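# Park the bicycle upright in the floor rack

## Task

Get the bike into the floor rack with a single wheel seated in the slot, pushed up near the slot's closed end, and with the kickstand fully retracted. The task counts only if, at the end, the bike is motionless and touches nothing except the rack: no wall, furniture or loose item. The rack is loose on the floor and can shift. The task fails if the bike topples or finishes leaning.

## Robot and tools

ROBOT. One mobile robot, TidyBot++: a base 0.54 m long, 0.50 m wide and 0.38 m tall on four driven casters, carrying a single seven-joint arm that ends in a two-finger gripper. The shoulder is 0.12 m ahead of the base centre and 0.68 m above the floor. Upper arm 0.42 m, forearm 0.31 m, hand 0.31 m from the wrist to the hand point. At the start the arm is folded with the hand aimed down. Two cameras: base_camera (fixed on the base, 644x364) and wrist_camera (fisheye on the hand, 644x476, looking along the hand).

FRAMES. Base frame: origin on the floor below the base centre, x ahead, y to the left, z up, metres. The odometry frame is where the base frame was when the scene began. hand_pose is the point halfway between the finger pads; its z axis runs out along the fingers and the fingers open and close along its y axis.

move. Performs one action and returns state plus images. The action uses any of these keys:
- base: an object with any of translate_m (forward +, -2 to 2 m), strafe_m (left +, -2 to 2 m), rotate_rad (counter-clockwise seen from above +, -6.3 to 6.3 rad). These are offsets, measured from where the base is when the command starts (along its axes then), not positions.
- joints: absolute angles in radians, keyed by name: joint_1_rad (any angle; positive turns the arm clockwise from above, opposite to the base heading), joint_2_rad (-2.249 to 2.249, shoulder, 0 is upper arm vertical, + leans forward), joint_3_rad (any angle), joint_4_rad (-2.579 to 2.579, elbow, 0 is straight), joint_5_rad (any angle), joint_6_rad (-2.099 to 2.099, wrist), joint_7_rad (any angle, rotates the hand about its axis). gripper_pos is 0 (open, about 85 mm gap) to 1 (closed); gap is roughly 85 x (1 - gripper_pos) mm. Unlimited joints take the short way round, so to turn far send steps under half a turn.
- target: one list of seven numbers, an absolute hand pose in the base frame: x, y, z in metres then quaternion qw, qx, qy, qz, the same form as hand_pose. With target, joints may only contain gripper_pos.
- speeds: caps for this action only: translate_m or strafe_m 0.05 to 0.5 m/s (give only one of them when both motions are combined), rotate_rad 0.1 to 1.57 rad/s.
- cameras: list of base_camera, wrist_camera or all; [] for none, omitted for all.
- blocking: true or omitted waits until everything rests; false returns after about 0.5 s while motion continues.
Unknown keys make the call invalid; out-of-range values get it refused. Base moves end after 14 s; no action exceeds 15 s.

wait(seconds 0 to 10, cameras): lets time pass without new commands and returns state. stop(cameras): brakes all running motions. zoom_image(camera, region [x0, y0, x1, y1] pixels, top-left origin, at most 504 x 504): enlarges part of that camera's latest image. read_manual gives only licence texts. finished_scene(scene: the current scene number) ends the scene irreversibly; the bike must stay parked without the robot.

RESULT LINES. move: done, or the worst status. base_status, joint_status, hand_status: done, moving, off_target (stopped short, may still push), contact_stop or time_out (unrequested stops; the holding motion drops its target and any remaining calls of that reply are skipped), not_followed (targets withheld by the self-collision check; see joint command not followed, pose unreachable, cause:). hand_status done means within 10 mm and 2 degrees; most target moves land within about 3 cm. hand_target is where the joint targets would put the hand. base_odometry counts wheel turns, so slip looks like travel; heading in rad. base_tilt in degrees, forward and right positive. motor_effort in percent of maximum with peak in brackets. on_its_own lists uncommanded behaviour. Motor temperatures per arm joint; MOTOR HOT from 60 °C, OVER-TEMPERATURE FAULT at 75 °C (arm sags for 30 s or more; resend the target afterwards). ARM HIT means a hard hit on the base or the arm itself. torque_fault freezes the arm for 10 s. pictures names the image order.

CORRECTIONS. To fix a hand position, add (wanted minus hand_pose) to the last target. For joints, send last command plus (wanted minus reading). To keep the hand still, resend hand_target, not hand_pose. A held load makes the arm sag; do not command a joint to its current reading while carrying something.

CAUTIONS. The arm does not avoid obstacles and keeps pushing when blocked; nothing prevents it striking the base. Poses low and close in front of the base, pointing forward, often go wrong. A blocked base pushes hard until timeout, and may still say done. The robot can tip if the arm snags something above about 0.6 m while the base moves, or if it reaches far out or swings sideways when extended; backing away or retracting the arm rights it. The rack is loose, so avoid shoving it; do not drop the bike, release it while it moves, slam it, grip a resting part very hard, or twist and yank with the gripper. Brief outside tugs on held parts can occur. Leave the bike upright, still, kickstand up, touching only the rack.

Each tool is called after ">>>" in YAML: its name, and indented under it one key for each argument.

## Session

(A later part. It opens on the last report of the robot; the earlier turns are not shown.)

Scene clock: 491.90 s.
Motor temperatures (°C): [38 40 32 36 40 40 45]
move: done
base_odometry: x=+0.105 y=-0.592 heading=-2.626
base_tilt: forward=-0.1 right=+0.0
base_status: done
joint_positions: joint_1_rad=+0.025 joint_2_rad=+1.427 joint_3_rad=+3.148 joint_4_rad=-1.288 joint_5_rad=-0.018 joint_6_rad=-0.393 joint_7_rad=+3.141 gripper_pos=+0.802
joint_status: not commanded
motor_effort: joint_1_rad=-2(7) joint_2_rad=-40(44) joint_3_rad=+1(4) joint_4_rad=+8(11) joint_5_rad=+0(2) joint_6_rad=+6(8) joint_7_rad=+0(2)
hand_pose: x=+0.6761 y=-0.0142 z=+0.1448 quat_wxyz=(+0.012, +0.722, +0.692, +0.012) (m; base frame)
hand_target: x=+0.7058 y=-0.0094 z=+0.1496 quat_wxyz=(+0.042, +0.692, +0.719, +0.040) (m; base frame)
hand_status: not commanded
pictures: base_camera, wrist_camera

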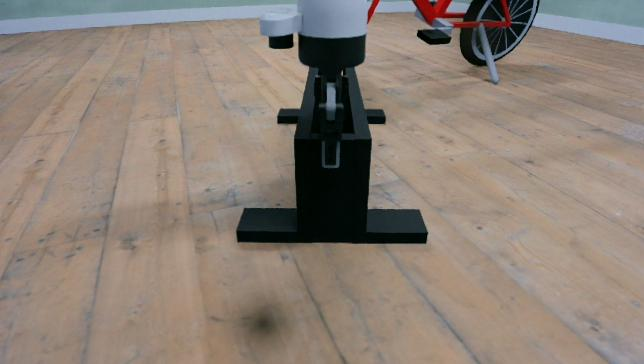

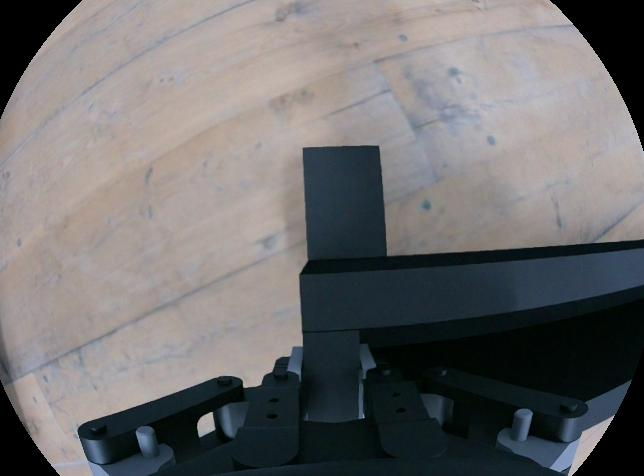

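>>> move:
  base: {"translate_m":0.2,"strafe_m":0.014}
  speeds: {"translate_m":0.1}

>>> zoom_image:
  camera: "base_camera"
  region: [200, 0, 460, 140]

Scene clock: 499.37 s.
Motor temperatures (°C): [38 40 32 36 40 40 45]
move: done
base_odometry: x=-0.061 y=-0.703 heading=-2.626
base_tilt: forward=-0.1 right=+0.0
base_status: done
joint_positions: joint_1_rad=+0.032 joint_2_rad=+1.409 joint_3_rad=+3.149 joint_4_rad=-1.383 joint_5_rad=-0.018 joint_6_rad=-0.413 joint_7_rad=+3.141 gripper_pos=+0.802
joint_status: not commanded
motor_effort: joint_1_rad=-4(6) joint_2_rad=-36(44) joint_3_rad=-3(4) joint_4_rad=+25(29) joint_5_rad=-1(3) joint_6_rad=+16(21) joint_7_rad=+1(4)
hand_pose: x=+0.6215 y=-0.0169 z=+0.1433 quat_wxyz=(-0.023, +0.724, +0.689, -0.022) (m; base frame)
hand_target: x=+0.7058 y=-0.0094 z=+0.1496 quat_wxyz=(+0.042, +0.692, +0.719, +0.040) (m; base frame)
hand_status: not commanded
pictures: base_camera, wrist_camera

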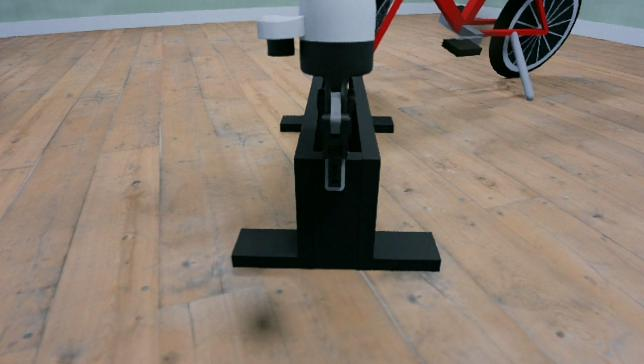

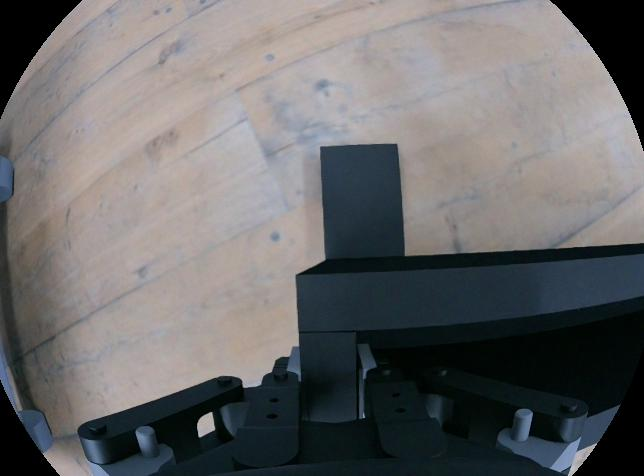

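Scaled by 1.938.

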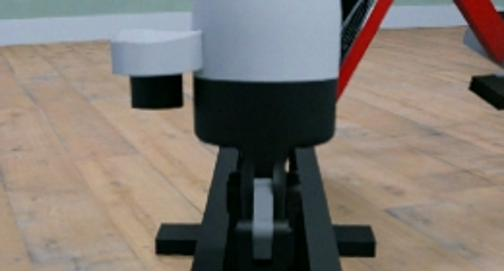

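>>> move:
  base: {"translate_m":-0.16}
  speeds: {"translate_m":0.2}
  cameras: []

>>> move:
  base: {"strafe_m":0.17}
  joints: {"joint_1_rad":0.34,"joint_7_rad":3.52}
  speeds: {"strafe_m":0.2}

>>> zoom_image:
  camera: "base_camera"
  region: [260, 0, 520, 140]

Scene clock: 507.57 s.
Motor temperatures (°C): [38 40 32 36 40 40 45]
move: done
base_odometry: x=+0.078 y=-0.624 heading=-2.626
base_tilt: forward=+0.0 right=+0.0
base_status: done
joint_positions: joint_1_rad=+0.025 joint_2_rad=+1.429 joint_3_rad=+3.147 joint_4_rad=-1.282 joint_5_rad=-0.018 joint_6_rad=-0.383 joint_7_rad=+3.141 gripper_pos=+0.802
joint_status: not commanded
motor_effort: joint_1_rad=-2(4) joint_2_rad=-41(46) joint_3_rad=+0(3) joint_4_rad=+9(23) joint_5_rad=+0(1) joint_6_rad=+10(16) joint_7_rad=+0(1)
hand_pose: x=+0.6816 y=-0.0142 z=+0.1448 quat_wxyz=(+0.017, +0.722, +0.692, +0.017) (m; base frame)
hand_target: x=+0.7058 y=-0.0094 z=+0.1496 quat_wxyz=(+0.042, +0.692, +0.719, +0.040) (m; base frame)
hand_status: not commanded
pictures: none
No camera images: "cameras" was empty.

Scene clock: 509.13 s.
Motor temperatures (°C): [38 40 32 36 40 40 45]
move: done
base_odometry: x=+0.162 y=-0.772 heading=-2.626
base_tilt: forward=-0.1 right=+0.0
base_status: done
joint_positions: joint_1_rad=+0.335 joint_2_rad=+1.429 joint_3_rad=+3.141 joint_4_rad=-1.282 joint_5_rad=-0.018 joint_6_rad=-0.383 joint_7_rad=+3.436 gripper_pos=+0.802
joint_status: all done
motor_effort: joint_1_rad=-1(5) joint_2_rad=-42(43) joint_3_rad=+1(3) joint_4_rad=+9(10) joint_5_rad=+0(1) joint_6_rad=+8(10) joint_7_rad=+1(1)
hand_pose: x=+0.6519 y=-0.1813 z=+0.1449 quat_wxyz=(+0.020, +0.727, +0.686, +0.015) (m; base frame)
hand_target: x=+0.6731 y=-0.1935 z=+0.1496 quat_wxyz=(+0.053, +0.692, +0.719, +0.025) (m; base frame)
hand_status: not commanded
pictures: base_camera, wrist_camera

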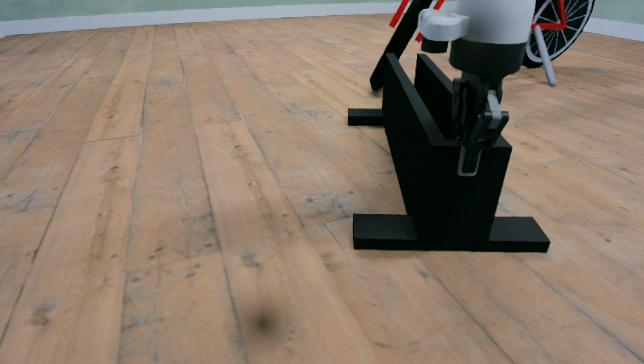

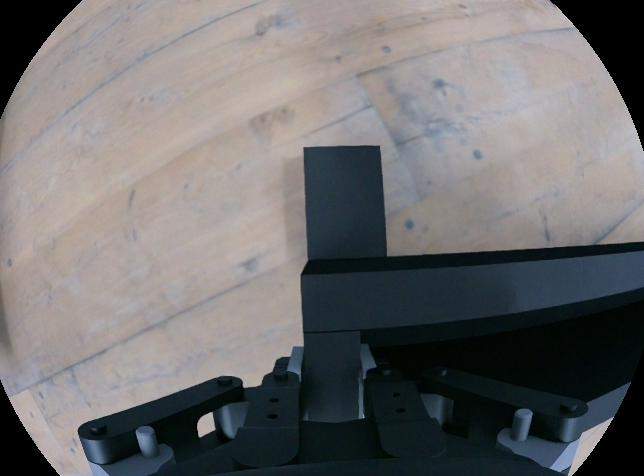

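Scaled by 1.938.

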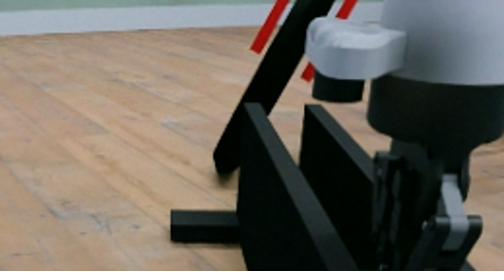

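>>> move:
  base: {"translate_m":0.239,"strafe_m":0.281,"rotate_rad":0.628}
  joints: {"joint_1_rad":0.02,"joint_7_rad":2.5}
  speeds: {"translate_m":0.2,"rotate_rad":0.4}

>>> move:
  joints: {"joint_7_rad":1.65}

Scene clock: 534.00 s.
Motor temperatures (°C): [38 41 32 36 40 40 45]
move: done
base_odometry: x=+0.093 y=-1.134 heading=-1.997
base_tilt: forward=+0.0 right=+0.0
base_status: done
joint_positions: joint_1_rad=+0.011 joint_2_rad=+1.429 joint_3_rad=+3.140 joint_4_rad=-1.283 joint_5_rad=-0.018 joint_6_rad=-0.383 joint_7_rad=+2.571 gripper_pos=+0.802
joint_status: all done
motor_effort: joint_1_rad=+0(18) joint_2_rad=-43(44) joint_3_rad=+1(8) joint_4_rad=+8(11) joint_5_rad=+1(2) joint_6_rad=+6(12) joint_7_rad=+0(2)
hand_pose: x=+0.6812 y=-0.0019 z=+0.1448 quat_wxyz=(+0.008, +0.884, +0.467, +0.023) (m; base frame)
hand_target: x=+0.7058 y=-0.0094 z=+0.1496 quat_wxyz=(+0.026, +0.897, +0.438, +0.052) (m; base frame)
hand_status: not commanded
pictures: base_camera, wrist_camera

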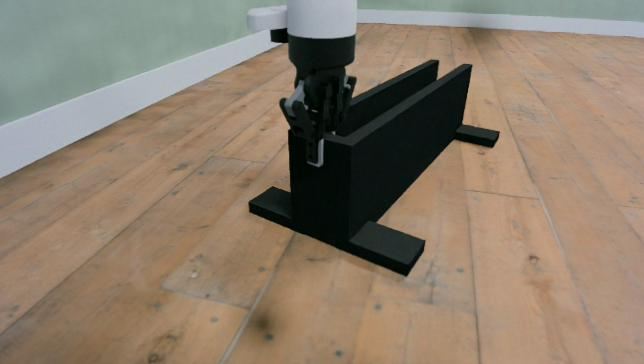

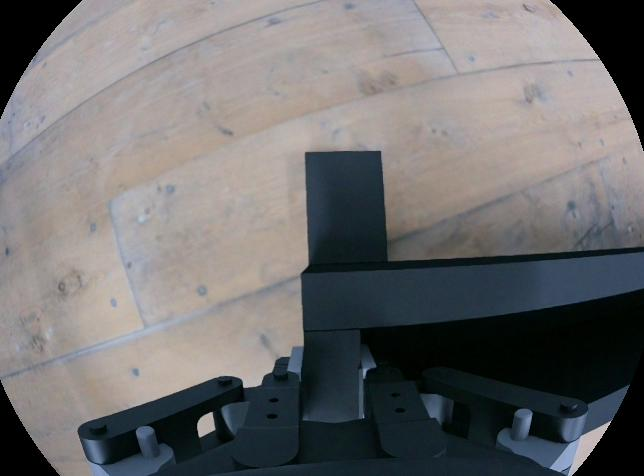

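Scene clock: 535.47 s.
Motor temperatures (°C): [38 41 32 36 40 40 45]
move: done
base_odometry: x=+0.093 y=-1.134 heading=-1.997
base_tilt: forward=-0.1 right=+0.0
base_status: not commanded
joint_positions: joint_1_rad=+0.013 joint_2_rad=+1.429 joint_3_rad=+3.140 joint_4_rad=-1.283 joint_5_rad=-0.011 joint_6_rad=-0.383 joint_7_rad=+1.741 gripper_pos=+0.802
joint_status: all done
motor_effort: joint_1_rad=+1(4) joint_2_rad=-42(45) joint_3_rad=-1(3) joint_4_rad=+7(9) joint_5_rad=-3(4) joint_6_rad=+5(8) joint_7_rad=-2(5)
hand_pose: x=+0.6813 y=-0.0037 z=+0.1447 quat_wxyz=(-0.001, +0.997, +0.074, +0.024) (m; base frame)
hand_target: x=+0.7058 y=-0.0094 z=+0.1496 quat_wxyz=(+0.002, +0.998, +0.030, +0.058) (m; base frame)
hand_status: not commanded
pictures: base_camera, wrist_camera

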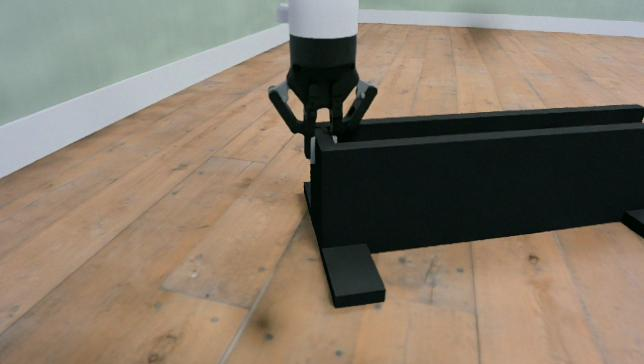

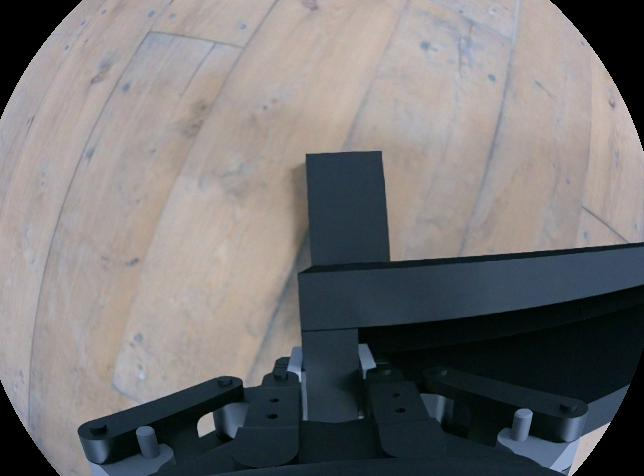

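>>> move:

Scene clock: 556.93 s.
Motor temperatures (°C): [38 41 32 36 40 40 45]
base_odometry: x=+0.093 y=-1.134 heading=-1.997
base_tilt: forward=-0.1 right=-0.1
base_status: not commanded
joint_positions: joint_1_rad=+0.013 joint_2_rad=+1.429 joint_3_rad=+3.140 joint_4_rad=-1.283 joint_5_rad=-0.011 joint_6_rad=-0.383 joint_7_rad=+1.741 gripper_pos=+0.802
joint_status: all done
motor_effort: joint_1_rad=+1(4) joint_2_rad=-42(45) joint_3_rad=+0(3) joint_4_rad=+7(9) joint_5_rad=-3(4) joint_6_rad=+5(8) joint_7_rad=-2(5)
hand_pose: x=+0.6813 y=-0.0037 z=+0.1447 quat_wxyz=(-0.001, +0.997, +0.073, +0.024) (m; base frame)
hand_target: x=+0.7058 y=-0.0094 z=+0.1496 quat_wxyz=(+0.002, +0.998, +0.030, +0.058) (m; base frame)
hand_status: not commanded
pictures: base_camera, wrist_camera

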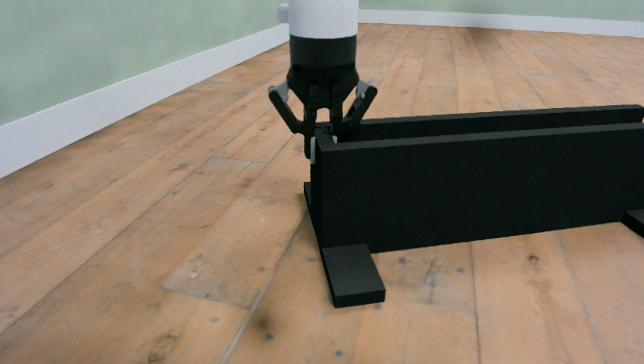

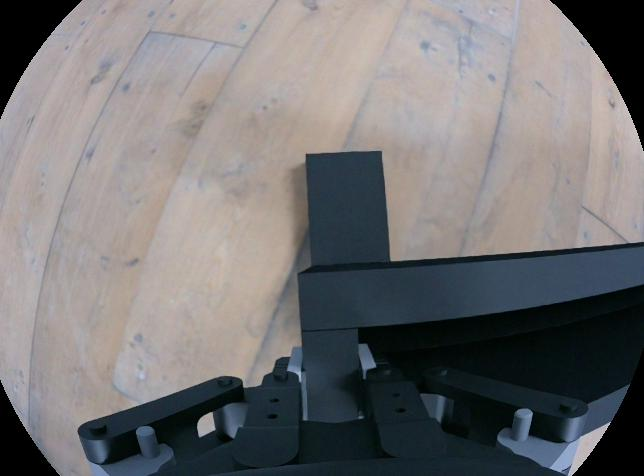

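>>> move:
  joints: {"joint_7_rad": 1.48}

>>> move:
  joints: {"gripper_pos": 0}
  cameras: []

>>> move:
  joints: {"joint_1_rad": 0.0, "joint_2_rad": 1.1, "joint_4_rad": -1.45, "joint_6_rad": -0.6}
  cameras: []

>>> move:
  joints: {"joint_1_rad": 0.0, "joint_2_rad": 0.0, "joint_4_rad": -1.4, "joint_6_rad": -0.85, "joint_7_rad": 1.65}

Scene clock: 565.27 s.
Motor temperatures (°C): [38 41 32 36 40 40 45]
move: done
base_odometry: x=+0.093 y=-1.134 heading=-1.997
base_tilt: forward=-0.1 right=+0.0
base_status: not commanded
joint_positions: joint_1_rad=+0.016 joint_2_rad=+1.430 joint_3_rad=+3.140 joint_4_rad=-1.279 joint_5_rad=-0.004 joint_6_rad=-0.378 joint_7_rad=+1.557 gripper_pos=+0.802
joint_status: all done
motor_effort: joint_1_rad=+0(3) joint_2_rad=-42(45) joint_3_rad=-1(2) joint_4_rad=+8(9) joint_5_rad=-2(7) joint_6_rad=+5(7) joint_7_rad=-1(7)
hand_pose: x=+0.6842 y=-0.0062 z=+0.1447 quat_wxyz=(-0.002, +0.999, -0.017, +0.027) (m; base frame)
hand_target: x=+0.7058 y=-0.0094 z=+0.1496 quat_wxyz=(-0.003, +0.997, -0.055, +0.058) (m; base frame)
hand_status: not commanded
pictures: base_camera, wrist_camera

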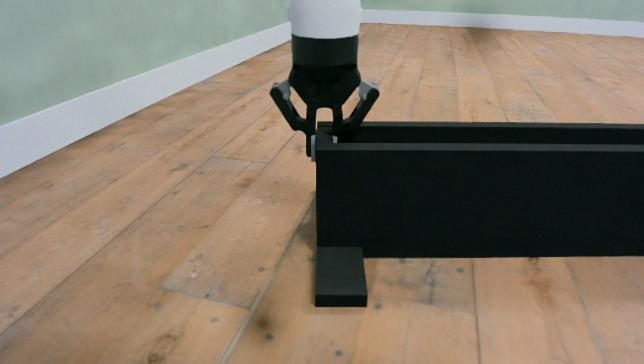

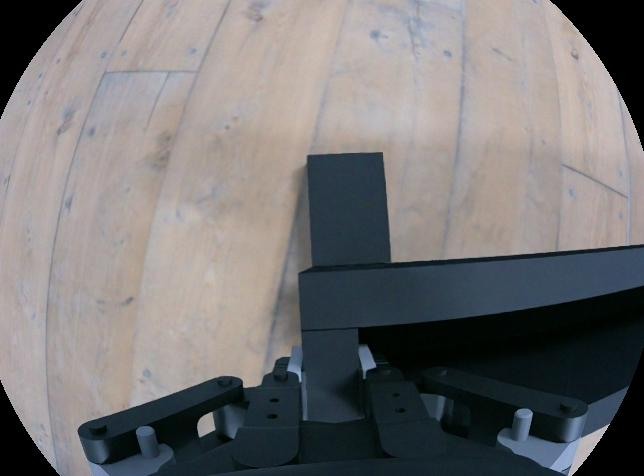

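Scene clock: 566.30 s.
Motor temperatures (°C): [38 41 32 36 40 40 45]
move: done
base_odometry: x=+0.093 y=-1.134 heading=-1.997
base_tilt: forward=-0.1 right=+0.0
base_status: not commanded
joint_positions: joint_1_rad=+0.016 joint_2_rad=+1.430 joint_3_rad=+3.140 joint_4_rad=-1.279 joint_5_rad=-0.004 joint_6_rad=-0.370 joint_7_rad=+1.553 gripper_pos=+0.000
joint_status: all done
motor_effort: joint_1_rad=-1(1) joint_2_rad=-43(45) joint_3_rad=+0(1) joint_4_rad=+6(8) joint_5_rad=+0(2) joint_6_rad=+1(6) joint_7_rad=+0(1)
hand_pose: x=+0.6866 y=-0.0063 z=+0.1447 quat_wxyz=(-0.002, +0.999, -0.019, +0.031) (m; base frame)
hand_target: x=+0.7058 y=-0.0094 z=+0.1496 quat_wxyz=(-0.003, +0.997, -0.055, +0.058) (m; base frame)
hand_status: not commanded
pictures: none
No camera images: "cameras" was empty.

Scene clock: 567.90 s.
Motor temperatures (°C): [38 41 32 36 40 40 45]
move: done
base_odometry: x=+0.093 y=-1.134 heading=-1.997
base_tilt: forward=+0.0 right=+0.0
base_status: not commanded
joint_positions: joint_1_rad=+0.011 joint_2_rad=+1.109 joint_3_rad=+3.140 joint_4_rad=-1.423 joint_5_rad=-0.004 joint_6_rad=-0.526 joint_7_rad=+1.553 gripper_pos=+0.000
joint_status: all done
motor_effort: joint_1_rad=-1(2) joint_2_rad=-41(46) joint_3_rad=+0(2) joint_4_rad=+8(10) joint_5_rad=+0(1) joint_6_rad=+1(2) joint_7_rad=+0(0)
hand_pose: x=+0.7014 y=-0.0035 z=+0.3011 quat_wxyz=(-0.002, +0.999, -0.016, +0.041) (m; base frame)
hand_target: x=+0.6667 y=+0.0023 z=+0.3005 quat_wxyz=(-0.001, +0.999, -0.045, -0.004) (m; base frame)
hand_status: not commanded
pictures: none
No camera images: "cameras" was empty.

Scene clock: 570.30 s.
Motor temperatures (°C): [38 41 32 36 40 40 45]
move: done
base_odometry: x=+0.093 y=-1.134 heading=-1.997
base_tilt: forward=-0.1 right=+0.0
base_status: not commanded
joint_positions: joint_1_rad=+0.011 joint_2_rad=+0.012 joint_3_rad=+3.140 joint_4_rad=-1.419 joint_5_rad=-0.004 joint_6_rad=-0.780 joint_7_rad=+1.573 gripper_pos=+0.000
joint_status: all done
motor_effort: joint_1_rad=-1(2) joint_2_rad=-20(46) joint_3_rad=+2(2) joint_4_rad=+19(20) joint_5_rad=+0(1) joint_6_rad=+7(8) joint_7_rad=+0(1)
hand_pose: x=+0.6850 y=-0.0031 z=+0.9602 quat_wxyz=(+0.001, +0.894, -0.004, +0.449) (m; base frame)
hand_target: x=+0.6710 y=+0.0022 z=+0.9605 quat_wxyz=(+0.017, +0.902, +0.036, +0.431) (m; base frame)
hand_status: not commanded
pictures: base_camera, wrist_camera

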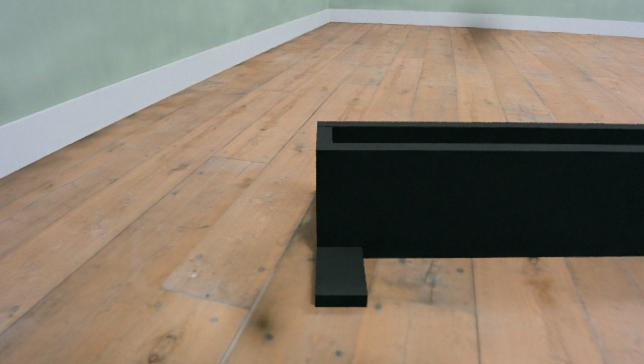

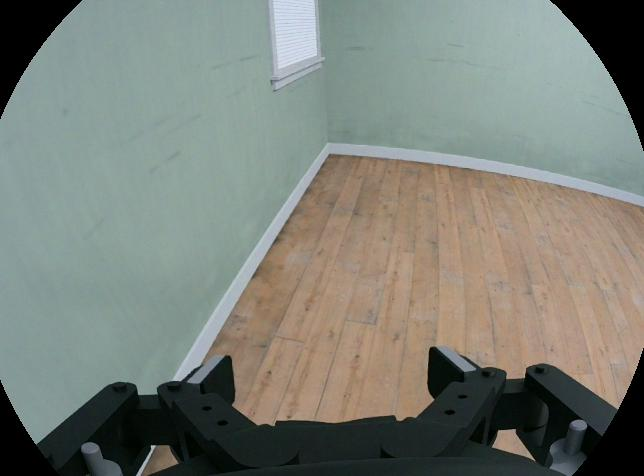

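>>> move:
  base: {"translate_m": -0.4}
  cameras: []

>>> move:
  base: {"strafe_m": -0.7}

Scene clock: 576.60 s.
Motor temperatures (°C): [38 41 32 36 40 40 45]
move: done
base_odometry: x=+0.259 y=-0.770 heading=-1.997
base_tilt: forward=-0.1 right=+0.0
base_status: done
joint_positions: joint_1_rad=+0.008 joint_2_rad=+0.000 joint_3_rad=+3.140 joint_4_rad=-1.418 joint_5_rad=-0.004 joint_6_rad=-0.786 joint_7_rad=+1.573 gripper_pos=+0.000
joint_status: not commanded
motor_effort: joint_1_rad=-1(3) joint_2_rad=-20(24) joint_3_rad=+2(3) joint_4_rad=+19(20) joint_5_rad=+0(1) joint_6_rad=+8(9) joint_7_rad=+0(0)
hand_pose: x=+0.6806 y=-0.0016 z=+0.9661 quat_wxyz=(+0.000, +0.892, -0.003, +0.452) (m; base frame)
hand_target: x=+0.6710 y=+0.0022 z=+0.9605 quat_wxyz=(+0.017, +0.902, +0.036, +0.431) (m; base frame)
hand_status: not commanded
pictures: none
No camera images: "cameras" was empty.

Scene clock: 579.27 s.
Motor temperatures (°C): [38 41 32 36 40 40 45]
move: done
base_odometry: x=-0.379 y=-0.480 heading=-1.998
base_tilt: forward=-0.1 right=+0.0
base_status: done
joint_positions: joint_1_rad=+0.003 joint_2_rad=+0.000 joint_3_rad=+3.140 joint_4_rad=-1.418 joint_5_rad=-0.004 joint_6_rad=-0.786 joint_7_rad=+1.573 gripper_pos=+0.000
joint_status: not commanded
motor_effort: joint_1_rad=-1(3) joint_2_rad=-20(20) joint_3_rad=+2(4) joint_4_rad=+19(20) joint_5_rad=+0(1) joint_6_rad=+8(9) joint_7_rad=+0(0)
hand_pose: x=+0.6806 y=+0.0012 z=+0.9661 quat_wxyz=(-0.001, +0.892, -0.001, +0.452) (m; base frame)
hand_target: x=+0.6710 y=+0.0022 z=+0.9605 quat_wxyz=(+0.017, +0.902, +0.036, +0.431) (m; base frame)
hand_status: not commanded
pictures: base_camera, wrist_camera

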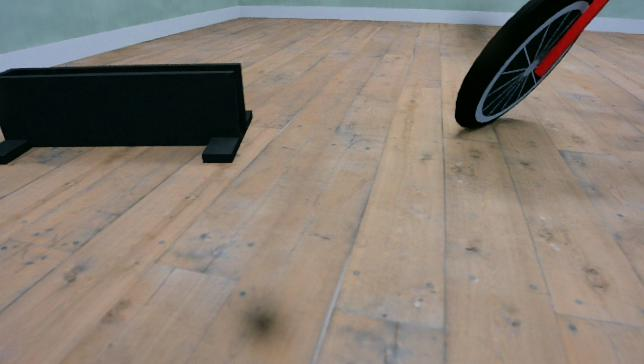

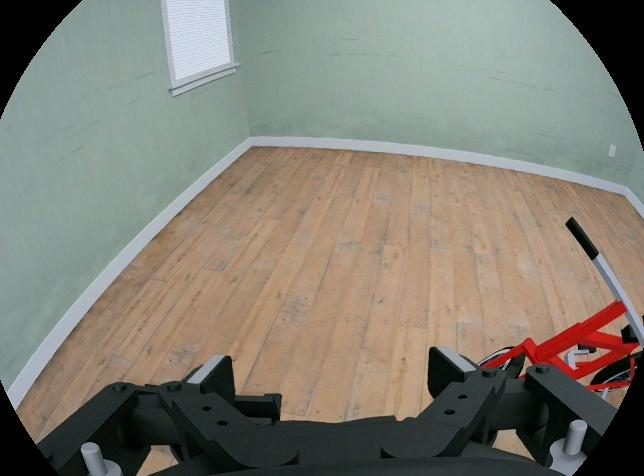

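>>> move:
  base: {"strafe_m": -0.75}

Scene clock: 586.83 s.
Motor temperatures (°C): [38 41 32 36 40 40 45]
move: done
base_odometry: x=-1.062 y=-0.170 heading=-1.998
base_tilt: forward=-0.1 right=+0.1
base_status: done
joint_positions: joint_1_rad=+0.002 joint_2_rad=+0.000 joint_3_rad=+3.140 joint_4_rad=-1.418 joint_5_rad=-0.004 joint_6_rad=-0.786 joint_7_rad=+1.573 gripper_pos=+0.000
joint_status: not commanded
motor_effort: joint_1_rad=-1(3) joint_2_rad=-19(20) joint_3_rad=+1(3) joint_4_rad=+19(20) joint_5_rad=+0(1) joint_6_rad=+8(9) joint_7_rad=+0(1)
hand_pose: x=+0.6806 y=+0.0019 z=+0.9661 quat_wxyz=(-0.001, +0.892, +0.000, +0.452) (m; base frame)
hand_target: x=+0.6710 y=+0.0022 z=+0.9605 quat_wxyz=(+0.017, +0.902, +0.036, +0.431) (m; base frame)
hand_status: not commanded
pictures: base_camera, wrist_camera

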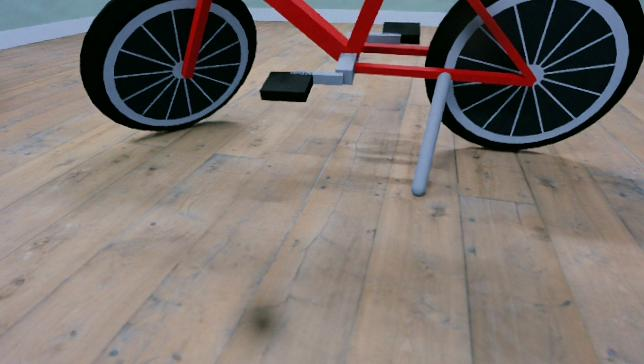

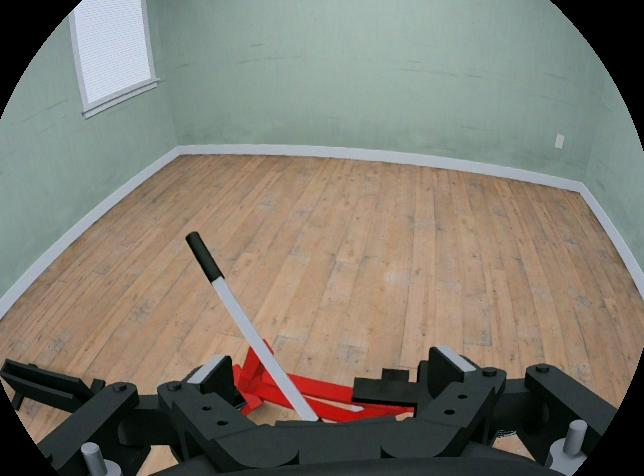

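>>> move:
  joints: {"joint_2_rad": -0.1, "joint_4_rad": -1.7, "joint_6_rad": -1.2}

Scene clock: 605.00 s.
Motor temperatures (°C): [38 40 32 36 40 40 45]
move: done
base_odometry: x=-1.062 y=-0.170 heading=-1.998
base_tilt: forward=-0.1 right=+0.0
base_status: not commanded
joint_positions: joint_1_rad=+0.002 joint_2_rad=-0.079 joint_3_rad=+3.140 joint_4_rad=-1.674 joint_5_rad=-0.004 joint_6_rad=-1.127 joint_7_rad=+1.573 gripper_pos=+0.000
joint_status: all done
motor_effort: joint_1_rad=-1(1) joint_2_rad=-15(20) joint_3_rad=+2(2) joint_4_rad=+16(20) joint_5_rad=+0(1) joint_6_rad=+4(8) joint_7_rad=+0(0)
hand_pose: x=+0.5269 y=+0.0023 z=+0.8093 quat_wxyz=(-0.002, +0.978, +0.000, +0.208) (m; base frame)
hand_target: x=+0.4955 y=+0.0020 z=+0.7980 quat_wxyz=(+0.007, +0.985, +0.040, +0.170) (m; base frame)
hand_status: not commanded
pictures: base_camera, wrist_camera

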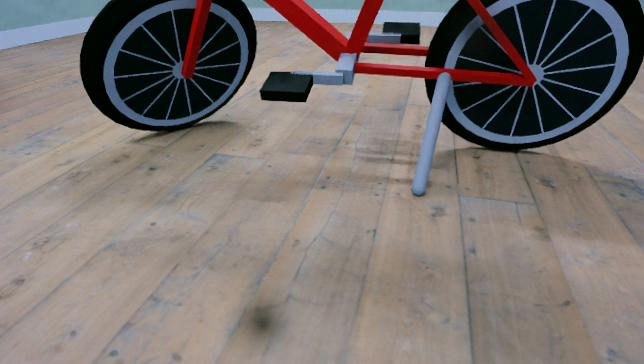

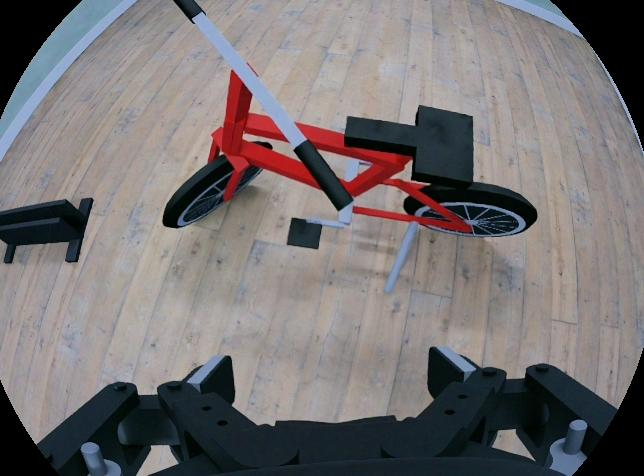

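>>> move:
  base: {"strafe_m": -0.13}
  joints: {"joint_7_rad": 0.0}

Scene clock: 631.47 s.
Motor temperatures (°C): [38 40 32 36 40 40 45]
move: done
base_odometry: x=-1.180 y=-0.116 heading=-1.998
base_tilt: forward=+0.0 right=+0.0
base_status: done
joint_positions: joint_1_rad=+0.003 joint_2_rad=-0.079 joint_3_rad=+3.141 joint_4_rad=-1.674 joint_5_rad=-0.004 joint_6_rad=-1.129 joint_7_rad=+0.076 gripper_pos=+0.000
joint_status: all done
motor_effort: joint_1_rad=-1(3) joint_2_rad=-14(15) joint_3_rad=+2(3) joint_4_rad=+16(18) joint_5_rad=+0(1) joint_6_rad=+4(5) joint_7_rad=+0(1)
hand_pose: x=+0.5263 y=+0.0015 z=+0.8091 quat_wxyz=(-0.142, +0.716, -0.666, +0.151) (m; base frame)
hand_target: x=+0.4955 y=+0.0020 z=+0.7980 quat_wxyz=(-0.120, +0.697, -0.696, +0.120) (m; base frame)
hand_status: not commanded
pictures: base_camera, wrist_camera

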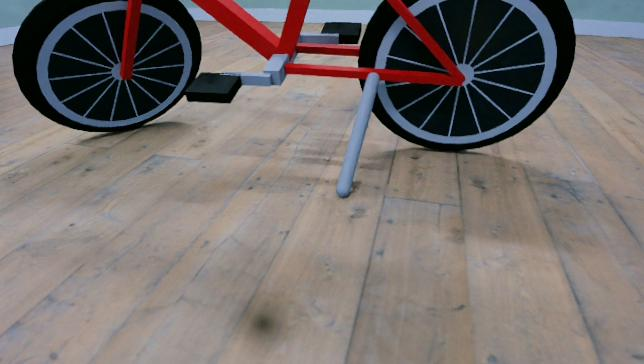

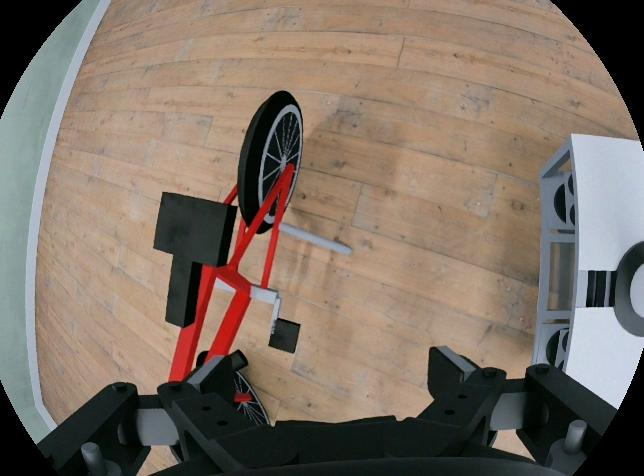

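>>> move:
  joints: {"joint_2_rad": 0.434, "joint_4_rad": -1.47, "joint_6_rad": -1.155, "joint_7_rad": -0.07}

Scene clock: 654.40 s.
Motor temperatures (°C): [38 40 32 36 40 40 45]
move: done
base_odometry: x=-1.180 y=-0.116 heading=-1.998
base_tilt: forward=+0.1 right=+0.0
base_status: not commanded
joint_positions: joint_1_rad=+0.003 joint_2_rad=+0.430 joint_3_rad=+3.141 joint_4_rad=-1.495 joint_5_rad=-0.004 joint_6_rad=-1.129 joint_7_rad=+0.008 gripper_pos=+0.000
joint_status: all done
motor_effort: joint_1_rad=-1(1) joint_2_rad=-30(32) joint_3_rad=+1(2) joint_4_rad=+14(18) joint_5_rad=+0(1) joint_6_rad=+1(5) joint_7_rad=+0(1)
hand_pose: x=+0.6165 y=+0.0013 z=+0.6450 quat_wxyz=(-0.032, +0.708, -0.705, +0.030) (m; base frame)
hand_target: x=+0.6186 y=+0.0021 z=+0.6505 quat_wxyz=(-0.030, +0.682, -0.730, +0.028) (m; base frame)
hand_status: not commanded
pictures: base_camera, wrist_camera

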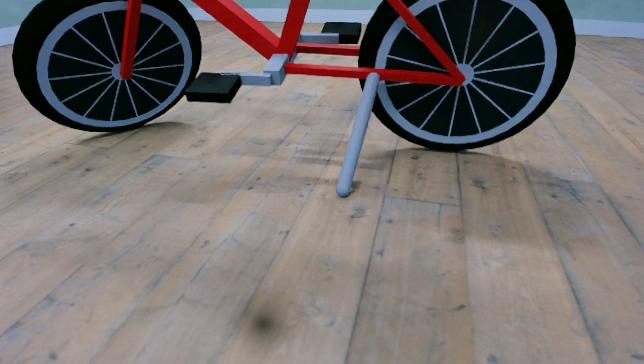

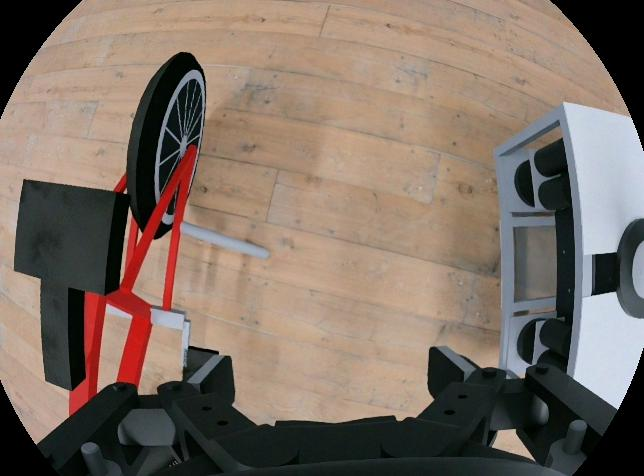

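>>> move:
  base: {"translate_m": 0.16}
  speeds: {"translate_m": 0.25}
  joints: {"joint_6_rad": -1.06}

Scene clock: 659.47 s.
Motor temperatures (°C): [38 40 32 36 40 40 45]
move: done
base_odometry: x=-1.246 y=-0.261 heading=-1.998
base_tilt: forward=-0.1 right=+0.0
base_status: done
joint_positions: joint_1_rad=+0.003 joint_2_rad=+0.432 joint_3_rad=+3.141 joint_4_rad=-1.489 joint_5_rad=-0.004 joint_6_rad=-1.076 joint_7_rad=+0.007 gripper_pos=+0.000
joint_status: all done
motor_effort: joint_1_rad=-1(1) joint_2_rad=-30(32) joint_3_rad=+1(2) joint_4_rad=+14(16) joint_5_rad=+1(1) joint_6_rad=+1(2) joint_7_rad=+0(0)
hand_pose: x=+0.6352 y=+0.0012 z=+0.6479 quat_wxyz=(-0.052, +0.706, -0.704, +0.050) (m; base frame)
hand_target: x=+0.6480 y=+0.0021 z=+0.6544 quat_wxyz=(-0.065, +0.680, -0.728, +0.060) (m; base frame)
hand_status: not commanded
pictures: base_camera, wrist_camera

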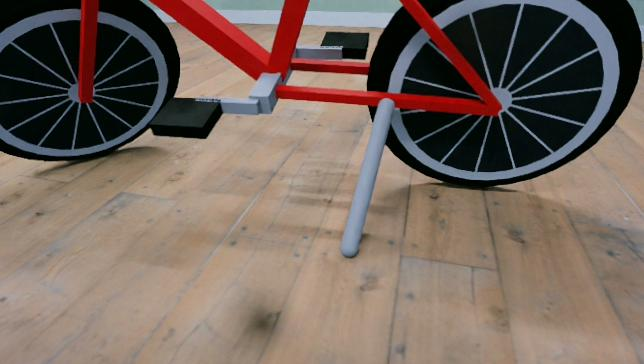

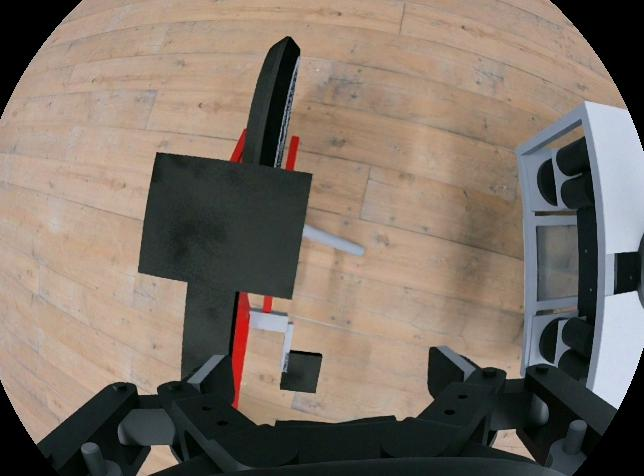

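>>> move:
  base: {"translate_m": 0.11}
  speeds: {"translate_m": 0.2}

Scene clock: 665.57 s.
Motor temperatures (°C): [38 40 32 36 40 40 45]
move: done
base_odometry: x=-1.292 y=-0.362 heading=-1.999
base_tilt: forward=+0.0 right=+0.0
base_status: done
joint_positions: joint_1_rad=+0.003 joint_2_rad=+0.433 joint_3_rad=+3.141 joint_4_rad=-1.488 joint_5_rad=-0.004 joint_6_rad=-1.076 joint_7_rad=+0.007 gripper_pos=+0.000
joint_status: not commanded
motor_effort: joint_1_rad=-1(2) joint_2_rad=-30(32) joint_3_rad=+2(2) joint_4_rad=+14(16) joint_5_rad=+0(1) joint_6_rad=+1(2) joint_7_rad=+0(0)
hand_pose: x=+0.6355 y=+0.0012 z=+0.6476 quat_wxyz=(-0.052, +0.706, -0.704, +0.050) (m; base frame)
hand_target: x=+0.6480 y=+0.0021 z=+0.6544 quat_wxyz=(-0.065, +0.680, -0.728, +0.060) (m; base frame)
hand_status: not commanded
pictures: base_camera, wrist_camera

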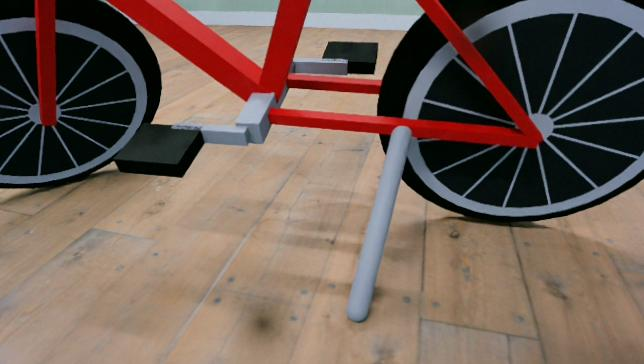

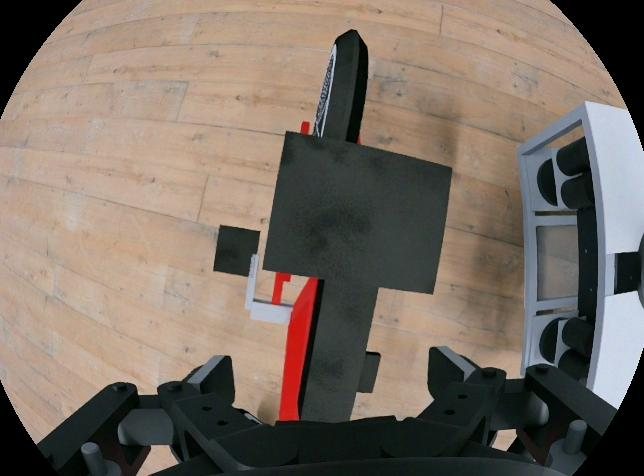

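>>> move:
  base: {"translate_m": -0.004, "strafe_m": 0.072, "rotate_rad": -0.113}
  speeds: {"translate_m": 0.1, "rotate_rad": 0.2}

Scene clock: 676.47 s.
Motor temperatures (°C): [38 40 32 36 40 40 45]
move: done
base_odometry: x=-1.225 y=-0.388 heading=-2.113
base_tilt: forward=-0.1 right=+0.0
base_status: done
joint_positions: joint_1_rad=-0.003 joint_2_rad=+0.433 joint_3_rad=+3.141 joint_4_rad=-1.488 joint_5_rad=-0.004 joint_6_rad=-1.076 joint_7_rad=+0.007 gripper_pos=+0.000
joint_status: not commanded
motor_effort: joint_1_rad=+0(4) joint_2_rad=-30(31) joint_3_rad=+1(3) joint_4_rad=+15(16) joint_5_rad=+0(1) joint_6_rad=+2(2) joint_7_rad=+0(0)
hand_pose: x=+0.6355 y=+0.0045 z=+0.6476 quat_wxyz=(-0.052, +0.709, -0.702, +0.049) (m; base frame)
hand_target: x=+0.6480 y=+0.0021 z=+0.6544 quat_wxyz=(-0.065, +0.680, -0.728, +0.060) (m; base frame)
hand_status: not commanded
pictures: base_camera, wrist_camera

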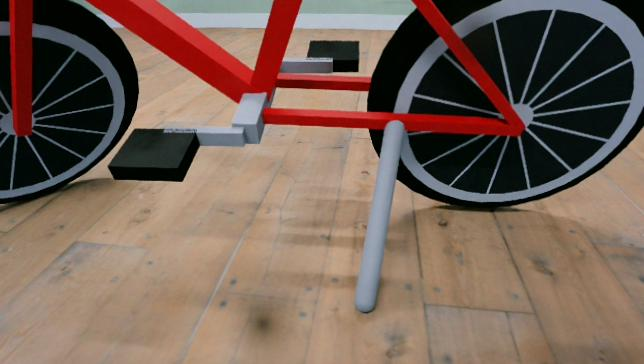

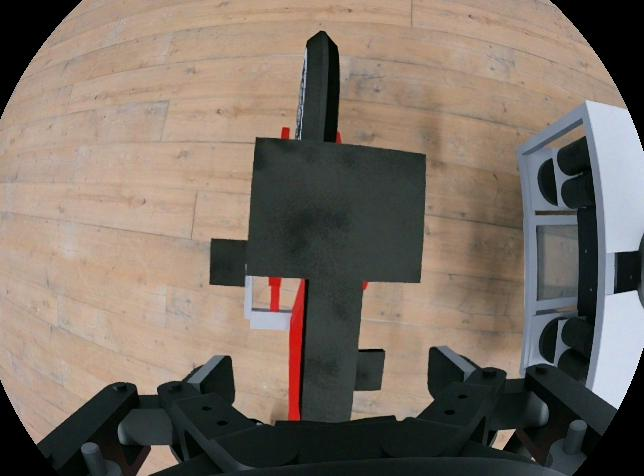

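>>> move:
  joints: {"joint_2_rad": 0.575, "joint_4_rad": -1.63, "joint_6_rad": -0.78}

Scene clock: 684.00 s.
Motor temperatures (°C): [38 40 32 36 40 40 45]
move: done
base_odometry: x=-1.225 y=-0.388 heading=-2.113
base_tilt: forward=+0.0 right=+0.0
base_status: not commanded
joint_positions: joint_1_rad=-0.003 joint_2_rad=+0.583 joint_3_rad=+3.141 joint_4_rad=-1.612 joint_5_rad=-0.004 joint_6_rad=-0.855 joint_7_rad=+0.007 gripper_pos=+0.000
joint_status: all done
motor_effort: joint_1_rad=+0(1) joint_2_rad=-33(37) joint_3_rad=+1(2) joint_4_rad=+12(15) joint_5_rad=+0(1) joint_6_rad=+1(3) joint_7_rad=+0(0)
hand_pose: x=+0.6341 y=+0.0044 z=+0.5393 quat_wxyz=(-0.034, +0.709, -0.703, +0.031) (m; base frame)
hand_target: x=+0.6496 y=+0.0022 z=+0.5412 quat_wxyz=(-0.058, +0.680, -0.729, +0.053) (m; base frame)
hand_status: not commanded
pictures: base_camera, wrist_camera

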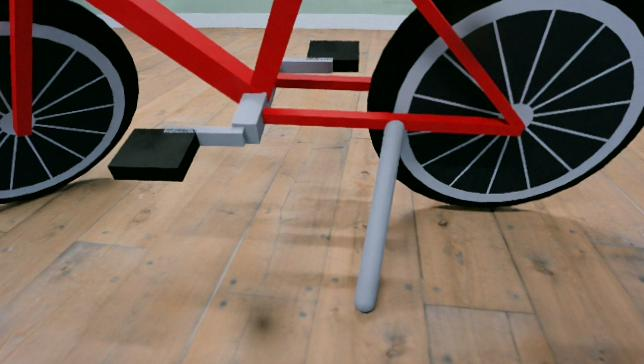

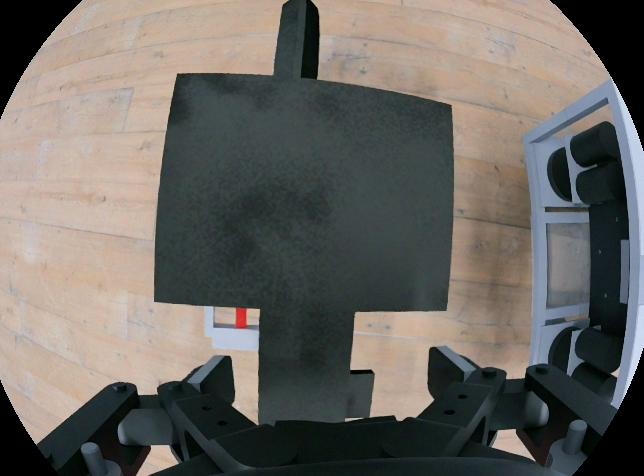

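>>> move:
  joints: {"joint_6_rad": -0.73}

Scene clock: 686.90 s.
Motor temperatures (°C): [38 40 32 36 40 40 45]
move: done
base_odometry: x=-1.225 y=-0.388 heading=-2.113
base_tilt: forward=-0.1 right=+0.0
base_status: not commanded
joint_positions: joint_1_rad=-0.003 joint_2_rad=+0.583 joint_3_rad=+3.141 joint_4_rad=-1.612 joint_5_rad=-0.004 joint_6_rad=-0.794 joint_7_rad=+0.007 gripper_pos=+0.000
joint_status: all done
motor_effort: joint_1_rad=-1(1) joint_2_rad=-33(33) joint_3_rad=+1(2) joint_4_rad=+12(14) joint_5_rad=+0(1) joint_6_rad=+1(4) joint_7_rad=+0(0)
hand_pose: x=+0.6528 y=+0.0044 z=+0.5416 quat_wxyz=(-0.055, +0.708, -0.702, +0.053) (m; base frame)
hand_target: x=+0.6649 y=+0.0022 z=+0.5440 quat_wxyz=(-0.076, +0.679, -0.727, +0.070) (m; base frame)
hand_status: not commanded
pictures: base_camera, wrist_camera

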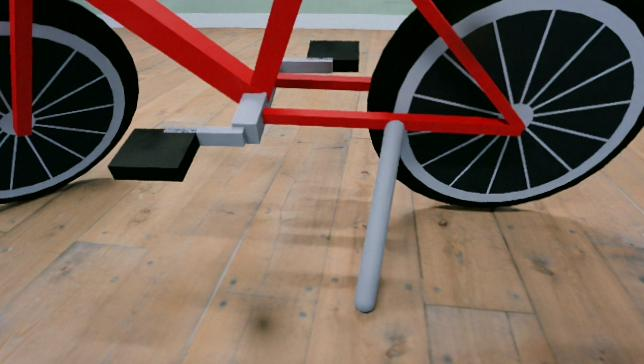

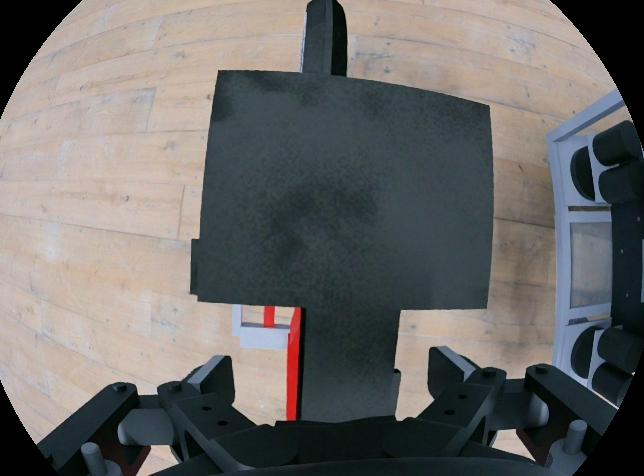

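>>> move:
  joints: {"joint_2_rad": 0.61, "joint_6_rad": -0.75}

>>> move:
  joints: {"gripper_pos": 0.5}

Scene clock: 692.17 s.
Motor temperatures (°C): [38 40 32 36 40 40 45]
move: done
base_odometry: x=-1.225 y=-0.388 heading=-2.113
base_tilt: forward=+0.0 right=+0.0
base_status: not commanded
joint_positions: joint_1_rad=-0.003 joint_2_rad=+0.604 joint_3_rad=+3.141 joint_4_rad=-1.612 joint_5_rad=-0.004 joint_6_rad=-0.794 joint_7_rad=+0.007 gripper_pos=+0.000
joint_status: all done
motor_effort: joint_1_rad=-1(1) joint_2_rad=-33(35) joint_3_rad=+1(2) joint_4_rad=+12(13) joint_5_rad=+0(1) joint_6_rad=+1(3) joint_7_rad=+0(0)
hand_pose: x=+0.6498 y=+0.0044 z=+0.5303 quat_wxyz=(-0.048, +0.708, -0.703, +0.045) (m; base frame)
hand_target: x=+0.6536 y=+0.0022 z=+0.5240 quat_wxyz=(-0.056, +0.680, -0.729, +0.051) (m; base frame)
hand_status: not commanded
pictures: base_camera, wrist_camera

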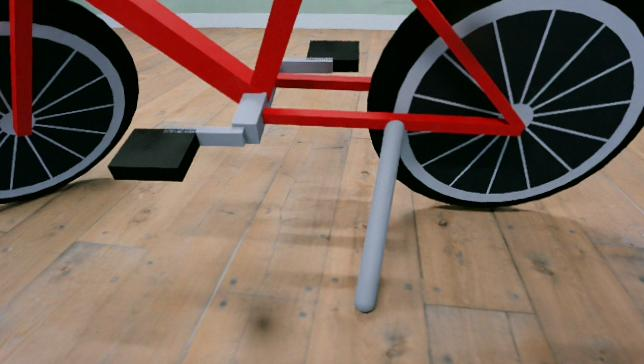

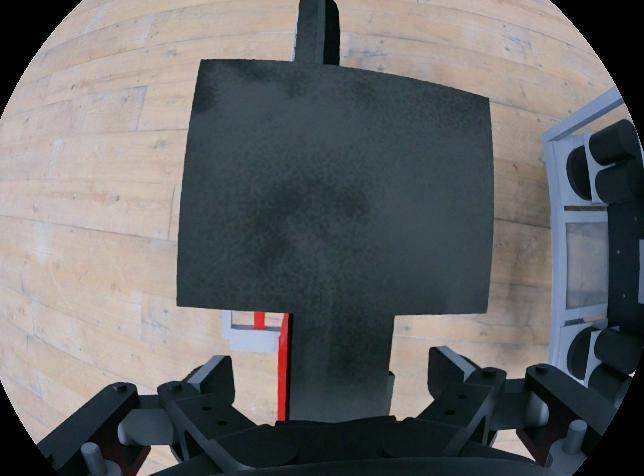

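Scene clock: 693.00 s.
Motor temperatures (°C): [38 40 32 36 40 40 45]
move: done
base_odometry: x=-1.225 y=-0.388 heading=-2.113
base_tilt: forward=+0.0 right=+0.0
base_status: not commanded
joint_positions: joint_1_rad=-0.003 joint_2_rad=+0.604 joint_3_rad=+3.141 joint_4_rad=-1.616 joint_5_rad=-0.004 joint_6_rad=-0.794 joint_7_rad=+0.007 gripper_pos=+0.500
joint_status: all done
motor_effort: joint_1_rad=+0(1) joint_2_rad=-33(34) joint_3_rad=+1(2) joint_4_rad=+12(15) joint_5_rad=+0(1) joint_6_rad=+1(5) joint_7_rad=+0(0)
hand_pose: x=+0.6481 y=+0.0044 z=+0.5293 quat_wxyz=(-0.046, +0.708, -0.703, +0.044) (m; base frame)
hand_target: x=+0.6536 y=+0.0022 z=+0.5240 quat_wxyz=(-0.056, +0.680, -0.729, +0.051) (m; base frame)
hand_status: not commanded
pictures: base_camera, wrist_camera

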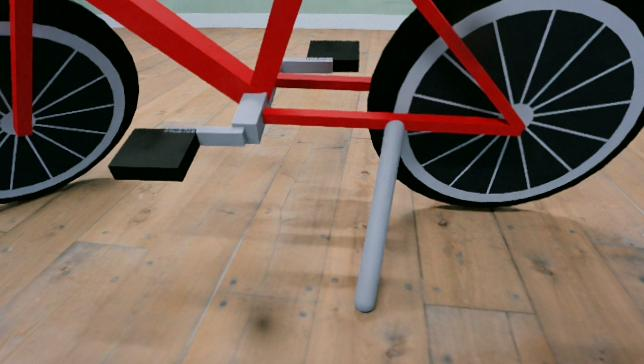

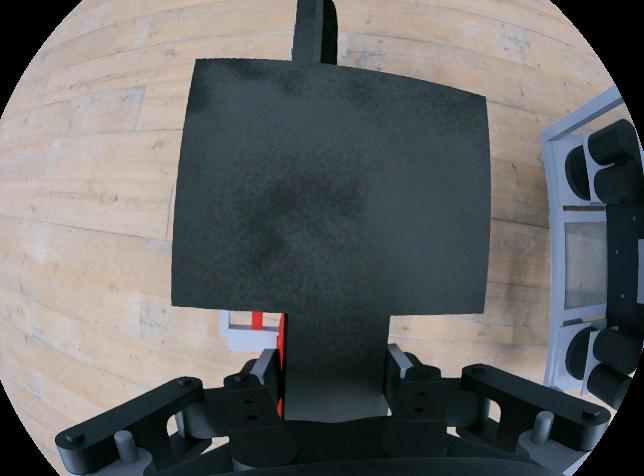

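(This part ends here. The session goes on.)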